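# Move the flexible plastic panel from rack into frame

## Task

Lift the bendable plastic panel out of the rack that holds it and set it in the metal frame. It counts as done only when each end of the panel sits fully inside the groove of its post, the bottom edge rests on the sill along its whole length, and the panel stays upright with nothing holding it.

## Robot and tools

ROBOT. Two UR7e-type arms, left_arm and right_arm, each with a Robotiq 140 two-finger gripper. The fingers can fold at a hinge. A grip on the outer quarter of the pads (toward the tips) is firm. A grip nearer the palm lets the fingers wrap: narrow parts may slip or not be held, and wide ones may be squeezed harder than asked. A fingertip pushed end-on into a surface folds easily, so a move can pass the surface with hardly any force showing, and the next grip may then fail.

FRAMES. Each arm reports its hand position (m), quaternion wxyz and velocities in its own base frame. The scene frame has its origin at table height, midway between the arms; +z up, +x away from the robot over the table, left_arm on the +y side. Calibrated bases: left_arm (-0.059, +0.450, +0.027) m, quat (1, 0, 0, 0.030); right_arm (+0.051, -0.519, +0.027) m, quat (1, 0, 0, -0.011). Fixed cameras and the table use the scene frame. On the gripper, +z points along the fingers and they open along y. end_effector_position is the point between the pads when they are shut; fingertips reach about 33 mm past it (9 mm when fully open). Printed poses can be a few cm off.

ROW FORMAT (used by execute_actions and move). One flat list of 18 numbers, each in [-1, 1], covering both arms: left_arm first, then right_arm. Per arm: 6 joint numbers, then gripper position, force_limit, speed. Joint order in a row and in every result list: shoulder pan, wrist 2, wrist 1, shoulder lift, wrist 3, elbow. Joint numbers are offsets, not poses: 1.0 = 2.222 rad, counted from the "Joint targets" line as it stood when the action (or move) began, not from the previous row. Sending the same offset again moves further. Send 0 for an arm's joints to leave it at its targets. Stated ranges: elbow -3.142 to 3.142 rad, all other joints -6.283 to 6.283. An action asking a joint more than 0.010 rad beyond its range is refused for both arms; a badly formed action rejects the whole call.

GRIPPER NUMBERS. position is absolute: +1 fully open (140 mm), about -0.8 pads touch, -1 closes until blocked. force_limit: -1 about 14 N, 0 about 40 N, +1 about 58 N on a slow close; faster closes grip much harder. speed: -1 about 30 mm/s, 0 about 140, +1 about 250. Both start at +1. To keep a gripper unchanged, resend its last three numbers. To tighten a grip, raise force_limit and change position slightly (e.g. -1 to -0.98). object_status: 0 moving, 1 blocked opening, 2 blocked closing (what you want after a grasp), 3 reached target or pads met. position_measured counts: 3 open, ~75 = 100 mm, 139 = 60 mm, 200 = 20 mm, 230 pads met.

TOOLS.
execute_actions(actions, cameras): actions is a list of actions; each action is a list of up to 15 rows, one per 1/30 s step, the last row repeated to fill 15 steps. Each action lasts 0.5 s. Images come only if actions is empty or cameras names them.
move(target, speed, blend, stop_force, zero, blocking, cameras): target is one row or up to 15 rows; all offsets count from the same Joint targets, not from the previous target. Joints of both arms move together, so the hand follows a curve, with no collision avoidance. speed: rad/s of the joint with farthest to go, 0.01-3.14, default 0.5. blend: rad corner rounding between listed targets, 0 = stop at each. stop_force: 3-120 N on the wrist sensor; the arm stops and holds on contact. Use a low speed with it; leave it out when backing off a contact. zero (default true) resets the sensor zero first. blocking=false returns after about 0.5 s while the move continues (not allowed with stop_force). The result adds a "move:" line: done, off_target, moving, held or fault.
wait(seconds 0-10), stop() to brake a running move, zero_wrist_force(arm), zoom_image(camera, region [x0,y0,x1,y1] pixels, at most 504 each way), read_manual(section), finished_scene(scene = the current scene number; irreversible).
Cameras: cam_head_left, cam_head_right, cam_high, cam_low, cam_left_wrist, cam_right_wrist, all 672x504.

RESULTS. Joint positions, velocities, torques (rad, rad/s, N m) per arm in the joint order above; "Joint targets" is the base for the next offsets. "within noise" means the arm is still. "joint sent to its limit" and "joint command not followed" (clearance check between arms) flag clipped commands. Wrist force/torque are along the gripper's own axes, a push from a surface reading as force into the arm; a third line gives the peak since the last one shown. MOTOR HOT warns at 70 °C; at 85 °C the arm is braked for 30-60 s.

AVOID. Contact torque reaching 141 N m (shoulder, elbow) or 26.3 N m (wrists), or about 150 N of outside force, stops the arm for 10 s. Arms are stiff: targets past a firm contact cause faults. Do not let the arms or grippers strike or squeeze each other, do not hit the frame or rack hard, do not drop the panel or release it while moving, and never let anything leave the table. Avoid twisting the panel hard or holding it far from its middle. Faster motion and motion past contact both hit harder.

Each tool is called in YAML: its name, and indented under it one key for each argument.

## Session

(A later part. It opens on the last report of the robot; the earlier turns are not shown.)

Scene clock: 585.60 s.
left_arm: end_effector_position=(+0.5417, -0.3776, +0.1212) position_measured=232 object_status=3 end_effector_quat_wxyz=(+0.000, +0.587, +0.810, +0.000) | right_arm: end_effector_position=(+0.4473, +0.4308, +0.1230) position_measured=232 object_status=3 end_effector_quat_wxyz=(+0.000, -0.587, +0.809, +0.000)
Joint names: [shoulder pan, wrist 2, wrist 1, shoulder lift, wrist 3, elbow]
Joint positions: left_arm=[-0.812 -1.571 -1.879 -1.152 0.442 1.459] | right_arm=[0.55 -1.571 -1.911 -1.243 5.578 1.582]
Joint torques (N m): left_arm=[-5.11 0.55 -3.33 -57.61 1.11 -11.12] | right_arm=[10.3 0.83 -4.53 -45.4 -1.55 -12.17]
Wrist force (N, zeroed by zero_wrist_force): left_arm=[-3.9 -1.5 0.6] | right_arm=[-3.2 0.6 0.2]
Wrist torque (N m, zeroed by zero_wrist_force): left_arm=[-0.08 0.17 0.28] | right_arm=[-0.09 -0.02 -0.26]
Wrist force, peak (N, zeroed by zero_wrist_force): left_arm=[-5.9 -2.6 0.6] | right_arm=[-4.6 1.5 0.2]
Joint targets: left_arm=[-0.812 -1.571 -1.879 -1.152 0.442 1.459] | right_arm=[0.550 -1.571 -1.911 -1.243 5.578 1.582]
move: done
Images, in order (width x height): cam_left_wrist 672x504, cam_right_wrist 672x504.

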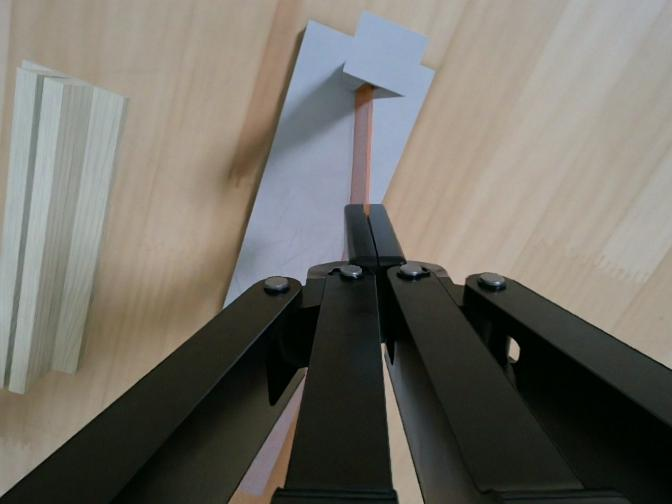

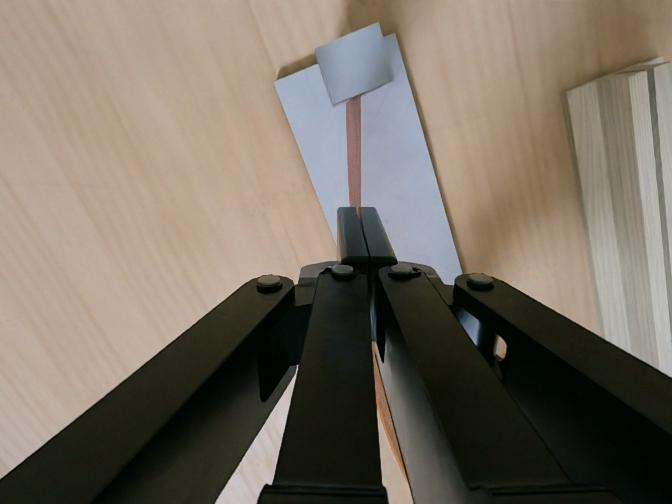

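zoom_image:
  camera: "cam_left_wrist"
  region: [300, 0, 450, 112]

zoom_image:
  camera: "cam_right_wrist"
  region: [275, 10, 425, 122]

Scaled by 3.360 from the camera's 672x504 image, which has a finer 960x720 frame.

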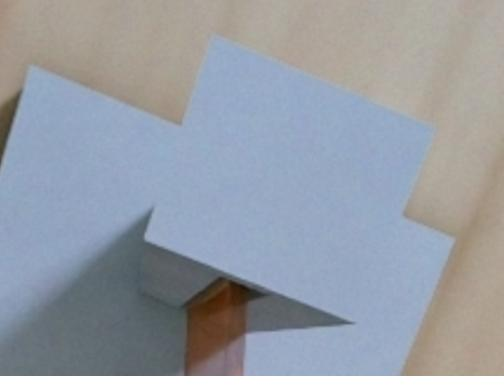

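Scaled by 3.360 from the camera's 672x504 image, which has a finer 960x720 frame.

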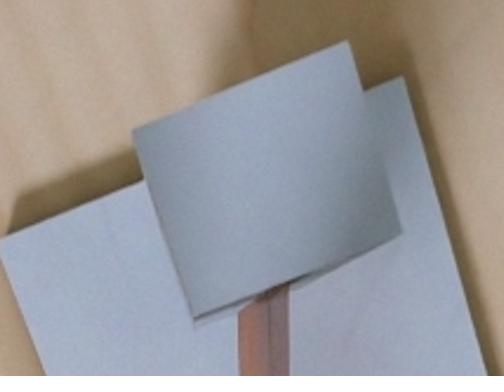

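move:
  target: [-0.002402, 0, -0.002528, -0.005531, 0.042602, 0.008059, -1.0, 1.0, -1.0, 0.001553, 0, -0.001824, -0.005003, -0.043451, 0.006826, -1.0, 1.0, -1.0]
  speed: 0.08
  stop_force: 12
  cameras: ["cam_left_wrist", "cam_right_wrist"]

Scene clock: 606.03 s.
left_arm: end_effector_position=(+0.5360, -0.3765, +0.1212) position_measured=232 object_status=3 end_effector_quat_wxyz=(+0.000, +0.626, +0.780, +0.000) | right_arm: end_effector_position=(+0.4415, +0.4297, +0.1230) position_measured=232 object_status=3 end_effector_quat_wxyz=(+0.000, -0.627, +0.779, +0.000)
Joint names: [shoulder pan, wrist 2, wrist 1, shoulder lift, wrist 3, elbow]
Joint positions: left_arm=[-0.817 -1.571 -1.884 -1.164 0.536 1.477] | right_arm=[0.554 -1.571 -1.915 -1.254 5.482 1.597]
Joint torques (N m): left_arm=[-5.75 0.43 -3.34 -57.05 1.2 -11.67] | right_arm=[10.35 0.73 -4.64 -44.57 -1.67 -12.08]
Wrist force (N, zeroed by zero_wrist_force): left_arm=[-3.0 -1.0 0.3] | right_arm=[-2.3 0.1 0.3]
Wrist torque (N m, zeroed by zero_wrist_force): left_arm=[-0.08 0.13 0.18] | right_arm=[-0.07 -0.07 -0.16]
Wrist force, peak (N, zeroed by zero_wrist_force): left_arm=[-4.3 -1.7 0.9] | right_arm=[-3.5 0.9 0.4]
Joint targets: left_arm=[-0.817 -1.571 -1.884 -1.164 0.536 1.477] | right_arm=[0.554 -1.571 -1.915 -1.254 5.482 1.597]
move: done
Images, in order (width x height): cam_left_wrist 672x504, cam_right_wrist 672x504.

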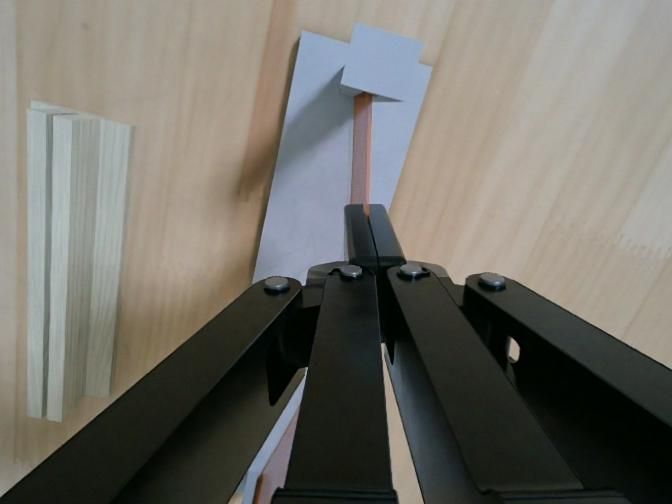

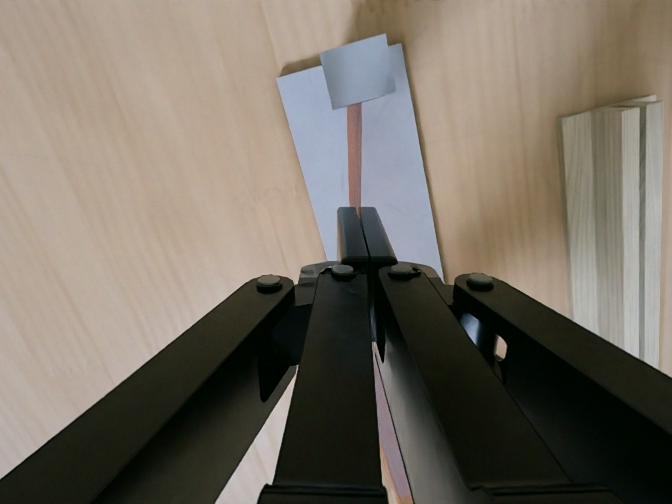

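zoom_image:
  camera: "cam_left_wrist"
  region: [300, 10, 450, 122]

zoom_image:
  camera: "cam_right_wrist"
  region: [275, 20, 425, 132]

Scaled by 3.360 from the camera's 672x504 image, which has a finer 960x720 frame.

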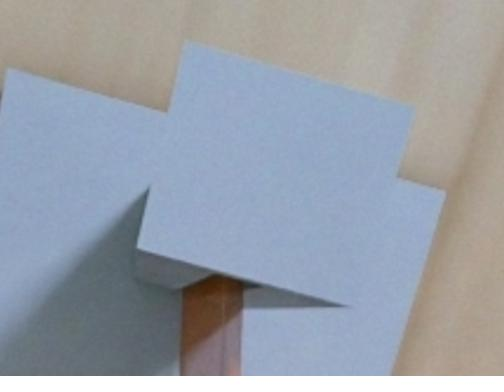

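Scaled by 3.360 from the camera's 672x504 image, which has a finer 960x720 frame.

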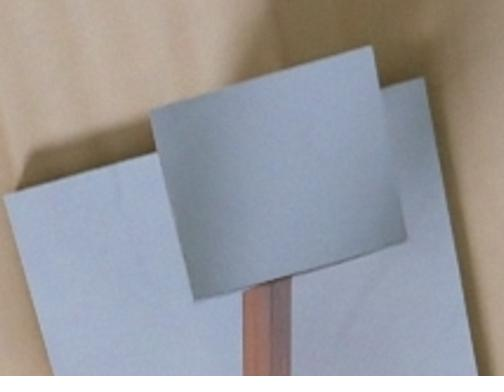

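move:
  target: [-0.002638, 0, -0.002445, -0.005494, 0.042366, 0.007939, -1.0, 1.0, -1.0, 0.001797, 0, -0.001740, -0.004925, -0.043208, 0.006665, -1.0, 1.0, -1.0]
  speed: 0.08
  stop_force: 10
  cameras: ["cam_left_wrist", "cam_right_wrist"]

Scene clock: 618.37 s.
left_arm: end_effector_position=(+0.5301, -0.3756, +0.1212) position_measured=232 object_status=3 end_effector_quat_wxyz=(+0.000, +0.664, +0.747, +0.000) | right_arm: end_effector_position=(+0.4356, +0.4288, +0.1230) position_measured=232 object_status=3 end_effector_quat_wxyz=(+0.000, -0.665, +0.747, +0.000)
Joint names: [shoulder pan, wrist 2, wrist 1, shoulder lift, wrist 3, elbow]
Joint positions: left_arm=[-0.823 -1.571 -1.89 -1.176 0.63 1.494] | right_arm=[0.558 -1.571 -1.919 -1.265 5.386 1.612]
Joint torques (N m): left_arm=[-5.84 0.61 -3.57 -56.81 1.23 -11.33] | right_arm=[10.93 0.74 -4.61 -44.15 -1.79 -11.72]
Wrist force (N, zeroed by zero_wrist_force): left_arm=[-2.6 -0.5 0.5] | right_arm=[-1.7 -0.1 0.5]
Wrist torque (N m, zeroed by zero_wrist_force): left_arm=[-0.08 0.11 0.11] | right_arm=[-0.05 -0.08 -0.09]
Wrist force, peak (N, zeroed by zero_wrist_force): left_arm=[-3.4 -1.1 0.6] | right_arm=[-2.5 0.1 0.3]
Joint targets: left_arm=[-0.823 -1.571 -1.890 -1.176 0.630 1.494] | right_arm=[0.558 -1.571 -1.919 -1.265 5.386 1.612]
move: done
Images, in order (width x height): cam_left_wrist 672x504, cam_right_wrist 672x504.

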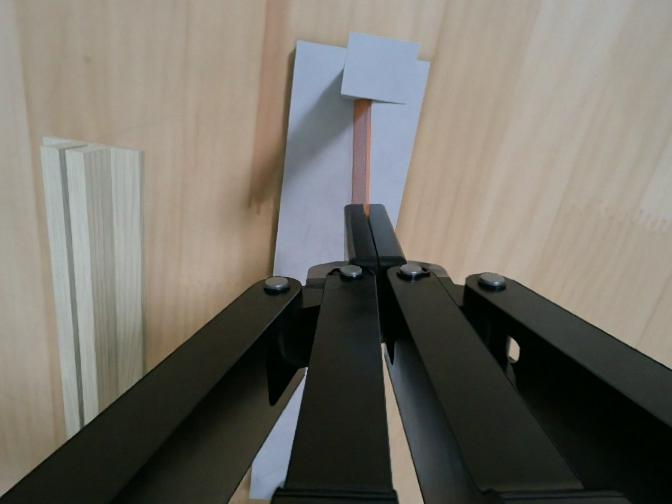

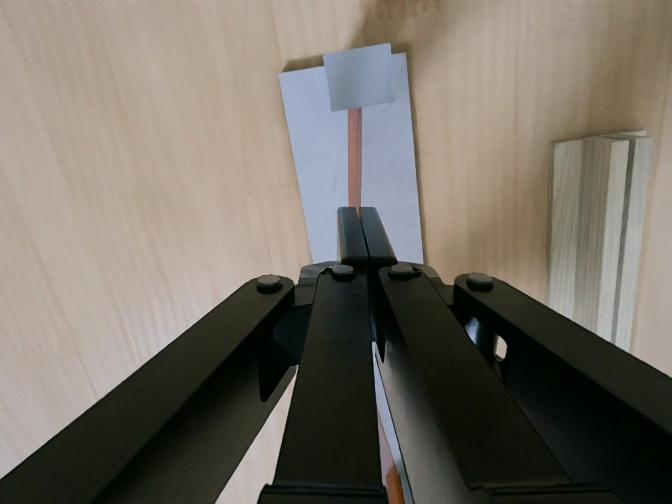

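move:
  target: [-0.001424, 0, -0.001171, -0.002687, 0.021078, 0.003858, -1.0, 1.0, -1.0, 0.001017, 0, -0.000822, -0.002385, -0.021485, 0.003207, -1.0, 1.0, -1.0]
  speed: 0.06
  stop_force: 10
  cameras: []

Scene clock: 638.33 s.
left_arm: end_effector_position=(+0.5271, -0.3753, +0.1212) position_measured=232 object_status=3 end_effector_quat_wxyz=(+0.000, +0.683, +0.730, +0.000) | right_arm: end_effector_position=(+0.4326, +0.4285, +0.1230) position_measured=232 object_status=3 end_effector_quat_wxyz=(+0.000, +0.683, -0.730, +0.000)
Joint names: [shoulder pan, wrist 2, wrist 1, shoulder lift, wrist 3, elbow]
Joint positions: left_arm=[-0.826 -1.571 -1.892 -1.182 0.677 1.503] | right_arm=[0.56 -1.571 -1.92 -1.27 5.338 1.619]
Joint torques (N m): left_arm=[-7.48 0.63 -3.64 -56.28 1.41 -11.74] | right_arm=[10.97 0.61 -4.71 -43.44 -1.8 -12.48]
Wrist force (N, zeroed by zero_wrist_force): left_arm=[-1.8 -0.4 0.1] | right_arm=[-1.5 -0.3 0.5]
Wrist torque (N m, zeroed by zero_wrist_force): left_arm=[-0.09 0.02 0.07] | right_arm=[-0.06 -0.08 -0.05]
Wrist force, peak (N, zeroed by zero_wrist_force): left_arm=[-2.9 -0.5 0.6] | right_arm=[-2.0 -0.4 0.4]
Joint targets: left_arm=[-0.826 -1.571 -1.892 -1.182 0.677 1.503] | right_arm=[0.560 -1.571 -1.920 -1.270 5.338 1.619]
move: done
No camera images: "cameras" was empty.

move:
  target: [0, 0, -0.002128, 0.000673, 0, 0.001455, -1.0, 1.0, -1.0, 0, 0, -0.002194, 0.000731, 0, 0.001464, -1.0, 1.0, -1.0]
  speed: 0.01
  stop_force: 4
  cameras: []

Scene clock: 645.37 s.
left_arm: end_effector_position=(+0.5271, -0.3753, +0.1201) position_measured=232 object_status=3 end_effector_quat_wxyz=(+0.000, +0.683, +0.730, +0.000) | right_arm: end_effector_position=(+0.4326, +0.4285, +0.1220) position_measured=232 object_status=3 end_effector_quat_wxyz=(+0.000, +0.683, -0.730, +0.000)
Joint names: [shoulder pan, wrist 2, wrist 1, shoulder lift, wrist 3, elbow]
Joint positions: left_arm=[-0.826 -1.571 -1.895 -1.182 0.677 1.505] | right_arm=[0.56 -1.571 -1.923 -1.269 5.338 1.621]
Joint torques (N m): left_arm=[-6.55 0.72 -0.99 -53.48 1.39 -34.46] | right_arm=[10.78 0.52 -1.15 -41.48 -1.76 -36.06]
Wrist force (N, zeroed by zero_wrist_force): left_arm=[-0.6 -0.5 -3.9] | right_arm=[-0.8 -0.6 -3.6]
Wrist torque (N m, zeroed by zero_wrist_force): left_arm=[-0.14 0.00 0.07] | right_arm=[-0.09 -0.07 -0.04]
Wrist force, peak (N, zeroed by zero_wrist_force): left_arm=[-0.6 -0.3 -6.0] | right_arm=[-1.1 -0.7 -5.0]
Joint targets: left_arm=[-0.826 -1.571 -1.895 -1.182 0.677 1.505] | right_arm=[0.560 -1.571 -1.923 -1.269 5.338 1.621]
move: contact (left_arm, right_arm)
No camera images: "cameras" was empty.

move:
  target: [0, 0, 0, 0, 0, 0, -0.2, 1.0, -1.0, 0, 0, 0, 0, 0, 0, -0.2, 1.0, -1.0]
  cameras: ["cam_left_wrist", "cam_right_wrist", "cam_high", "cam_low"]

Scene clock: 655.07 s.
left_arm: end_effector_position=(+0.5271, -0.3753, +0.1202) position_measured=154 object_status=0 end_effector_quat_wxyz=(+0.000, +0.683, +0.730, +0.000) | right_arm: end_effector_position=(+0.4326, +0.4285, +0.1220) position_measured=154 object_status=0 end_effector_quat_wxyz=(+0.000, +0.683, -0.730, +0.000)
Joint names: [shoulder pan, wrist 2, wrist 1, shoulder lift, wrist 3, elbow]
Joint positions: left_arm=[-0.826 -1.571 -1.895 -1.182 0.677 1.505] | right_arm=[0.56 -1.571 -1.923 -1.269 5.338 1.621]
Joint torques (N m): left_arm=[-7.19 0.64 -2.95 -53.12 1.37 -33.94] | right_arm=[11.28 0.6 -3.51 -42.12 -1.61 -35.9]
Wrist force (N, zeroed by zero_wrist_force): left_arm=[0.2 -0.2 0.1] | right_arm=[0.1 -0.6 0.0]
Wrist torque (N m, zeroed by zero_wrist_force): left_arm=[-0.09 -0.03 -0.01] | right_arm=[-0.11 -0.02 0.02]
Wrist force, peak (N, zeroed by zero_wrist_force): left_arm=[-0.6 -0.3 -4.4] | right_arm=[-0.9 -0.6 -4.0]
Joint targets: left_arm=[-0.826 -1.571 -1.895 -1.182 0.677 1.505] | right_arm=[0.560 -1.571 -1.923 -1.269 5.338 1.621]
move: done
Images, in order (width x height): cam_high 672x504, cam_low 672x504, cam_left_wrist 672x504, cam_right_wrist 672x504.

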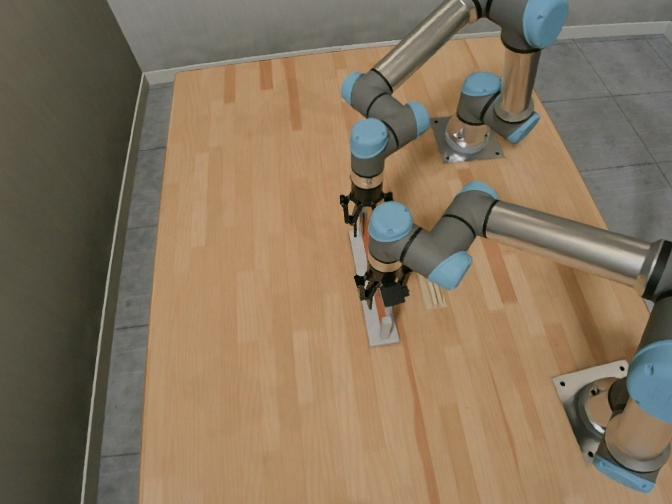

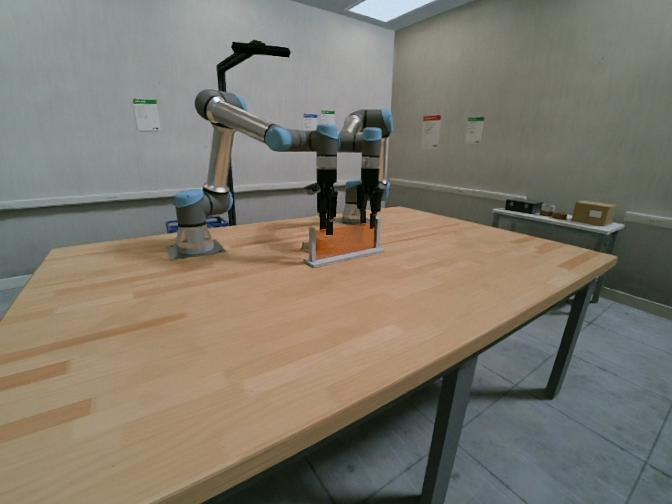

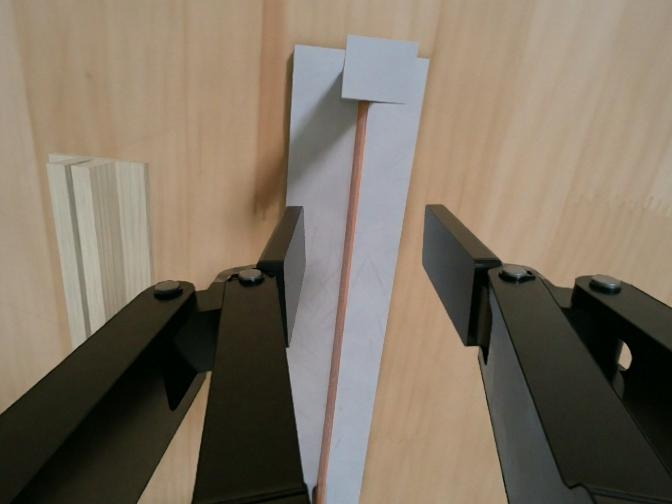

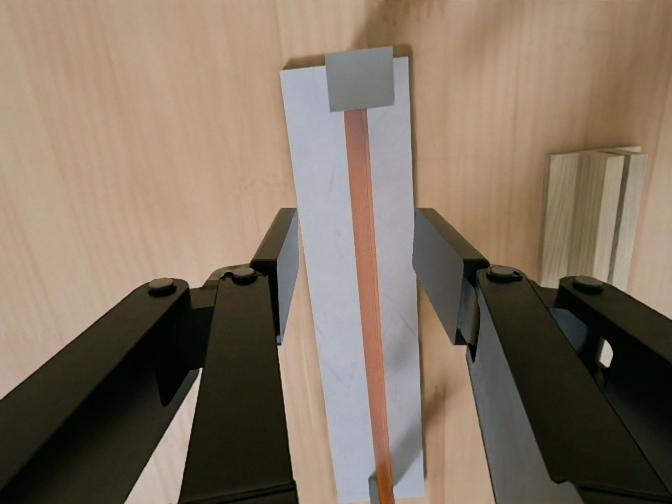

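zoom_image:
  camera: "cam_low"
  region: [290, 200, 410, 290]

zoom_image:
  camera: "cam_left_wrist"
  region: [280, 20, 430, 132]

zoom_image:
  camera: "cam_right_wrist"
  region: [275, 30, 425, 142]

Scaled by 4.200 from the camera's 672x504 image, which has a finer 960x720 frame.

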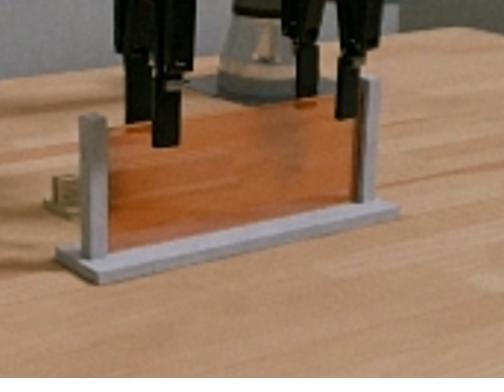

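Scaled by 3.360 from the camera's 672x504 image, which has a finer 960x720 frame.

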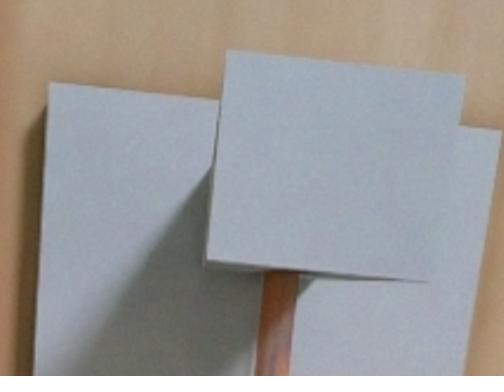

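Scaled by 3.360 from the camera's 672x504 image, which has a finer 960x720 frame.

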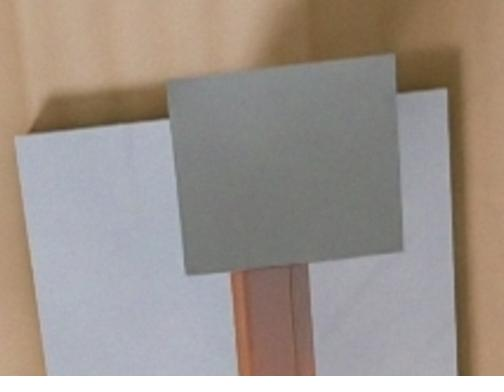

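move:
  target: [0, 0, 0.075627, -0.017662, 0, -0.057965, -0.2, 1.0, -1.0, 0, 0, 0.077298, -0.01949, 0, -0.057808, -0.2, 1.0, -1.0]
  speed: 0.15
  cameras: ["all"]

Scene clock: 668.80 s.
left_arm: end_effector_position=(+0.5271, -0.3754, +0.1900) position_measured=154 object_status=3 end_effector_quat_wxyz=(+0.000, +0.683, +0.730, +0.000) | right_arm: end_effector_position=(+0.4326, +0.4285, +0.1919) position_measured=154 object_status=3 end_effector_quat_wxyz=(+0.000, +0.683, -0.730, +0.000)
Joint names: [shoulder pan, wrist 2, wrist 1, shoulder lift, wrist 3, elbow]
Joint positions: left_arm=[-0.826 -1.571 -1.727 -1.221 0.677 1.376] | right_arm=[0.56 -1.571 -1.752 -1.312 5.338 1.493]
Joint torques (N m): left_arm=[-6.82 0.86 -1.17 -55.46 1.44 -36.03] | right_arm=[11.47 0.66 -1.92 -42.35 -1.45 -39.52]
Wrist force (N, zeroed by zero_wrist_force): left_arm=[0.0 -0.3 -0.2] | right_arm=[-0.3 -0.5 0.2]
Wrist torque (N m, zeroed by zero_wrist_force): left_arm=[-0.10 -0.01 -0.03] | right_arm=[-0.10 0.03 0.04]
Wrist force, peak (N, zeroed by zero_wrist_force): left_arm=[-0.1 -0.3 -0.8] | right_arm=[0.1 -0.7 0.7]
Joint targets: left_arm=[-0.826 -1.571 -1.727 -1.221 0.677 1.376] | right_arm=[0.560 -1.571 -1.751 -1.313 5.338 1.493]
move: done

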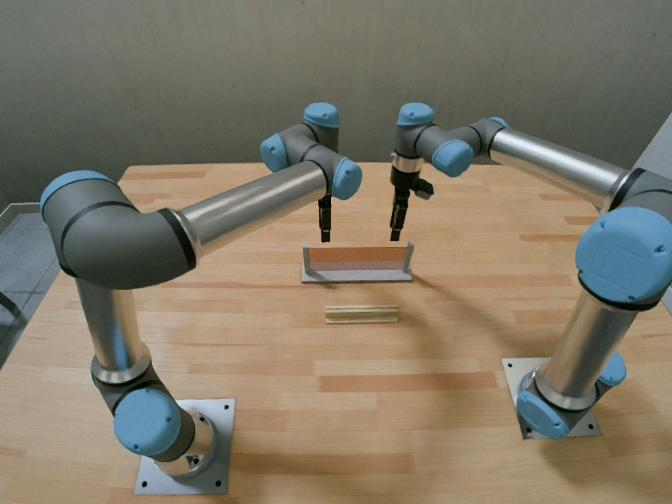

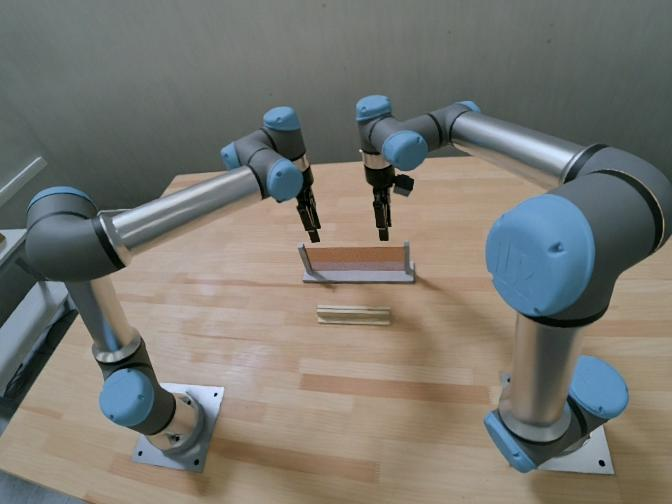

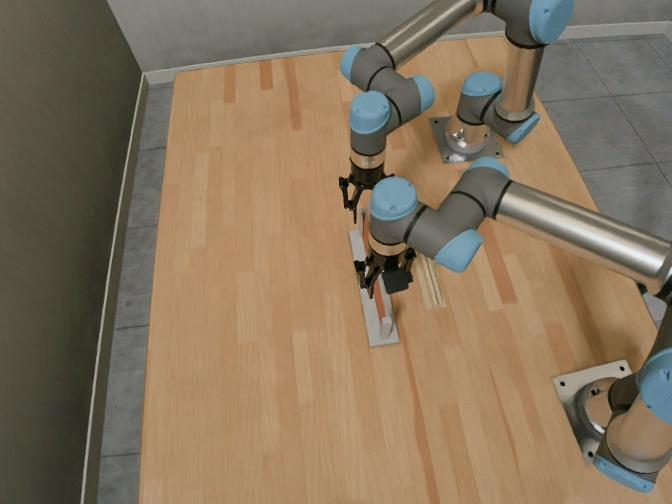

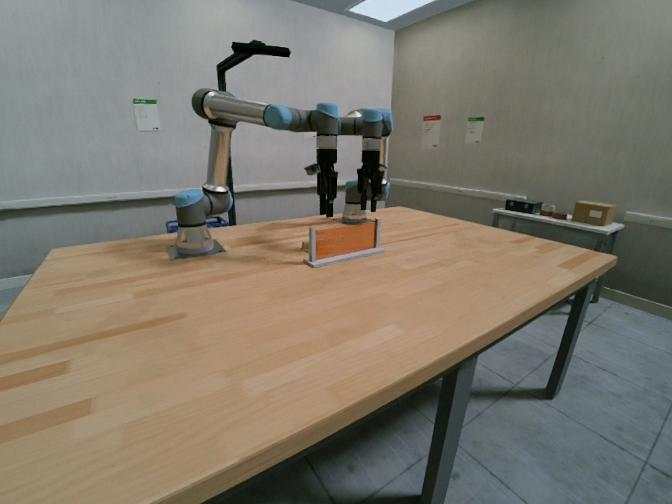

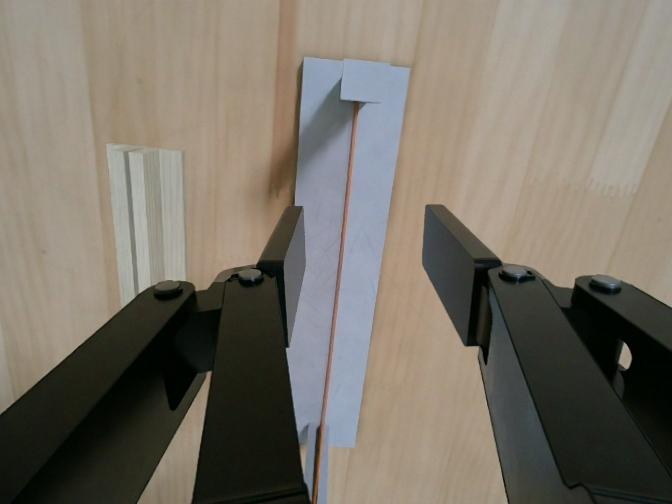

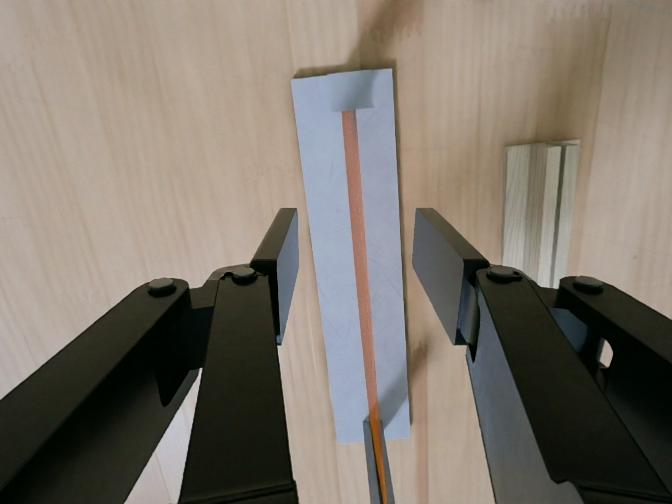

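zoom_image:
  camera: "cam_head_left"
  region: [290, 225, 430, 330]

zoom_image:
  camera: "cam_low"
  region: [295, 205, 395, 280]

zoom_image:
  camera: "cam_head_right"
  region: [290, 225, 430, 330]

Scaled by 3.600 from the camera's 672x504 image, which has a finer 960x720 frame.

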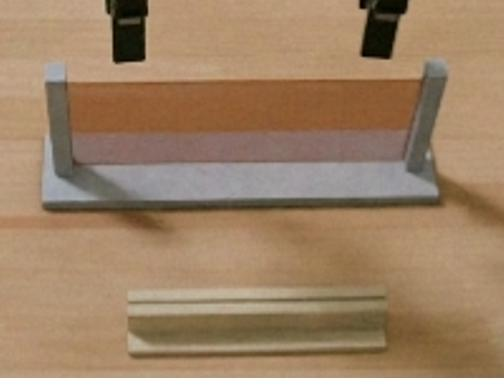

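Scaled by 5.040 from the camera's 672x504 image, which has a finer 960x720 frame.

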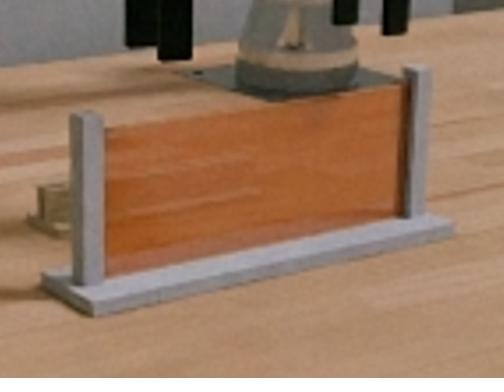

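Scaled by 3.600 from the camera's 672x504 image, which has a finer 960x720 frame.

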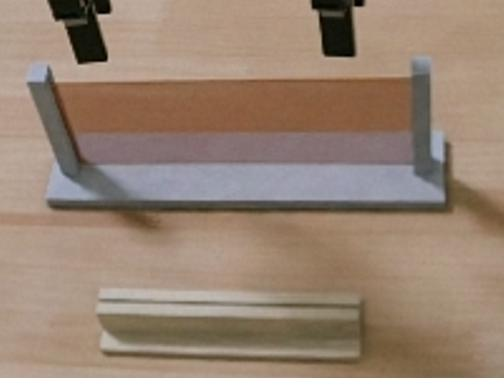

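finished_scene:
  scene: 1

The scene is finished: the task was done.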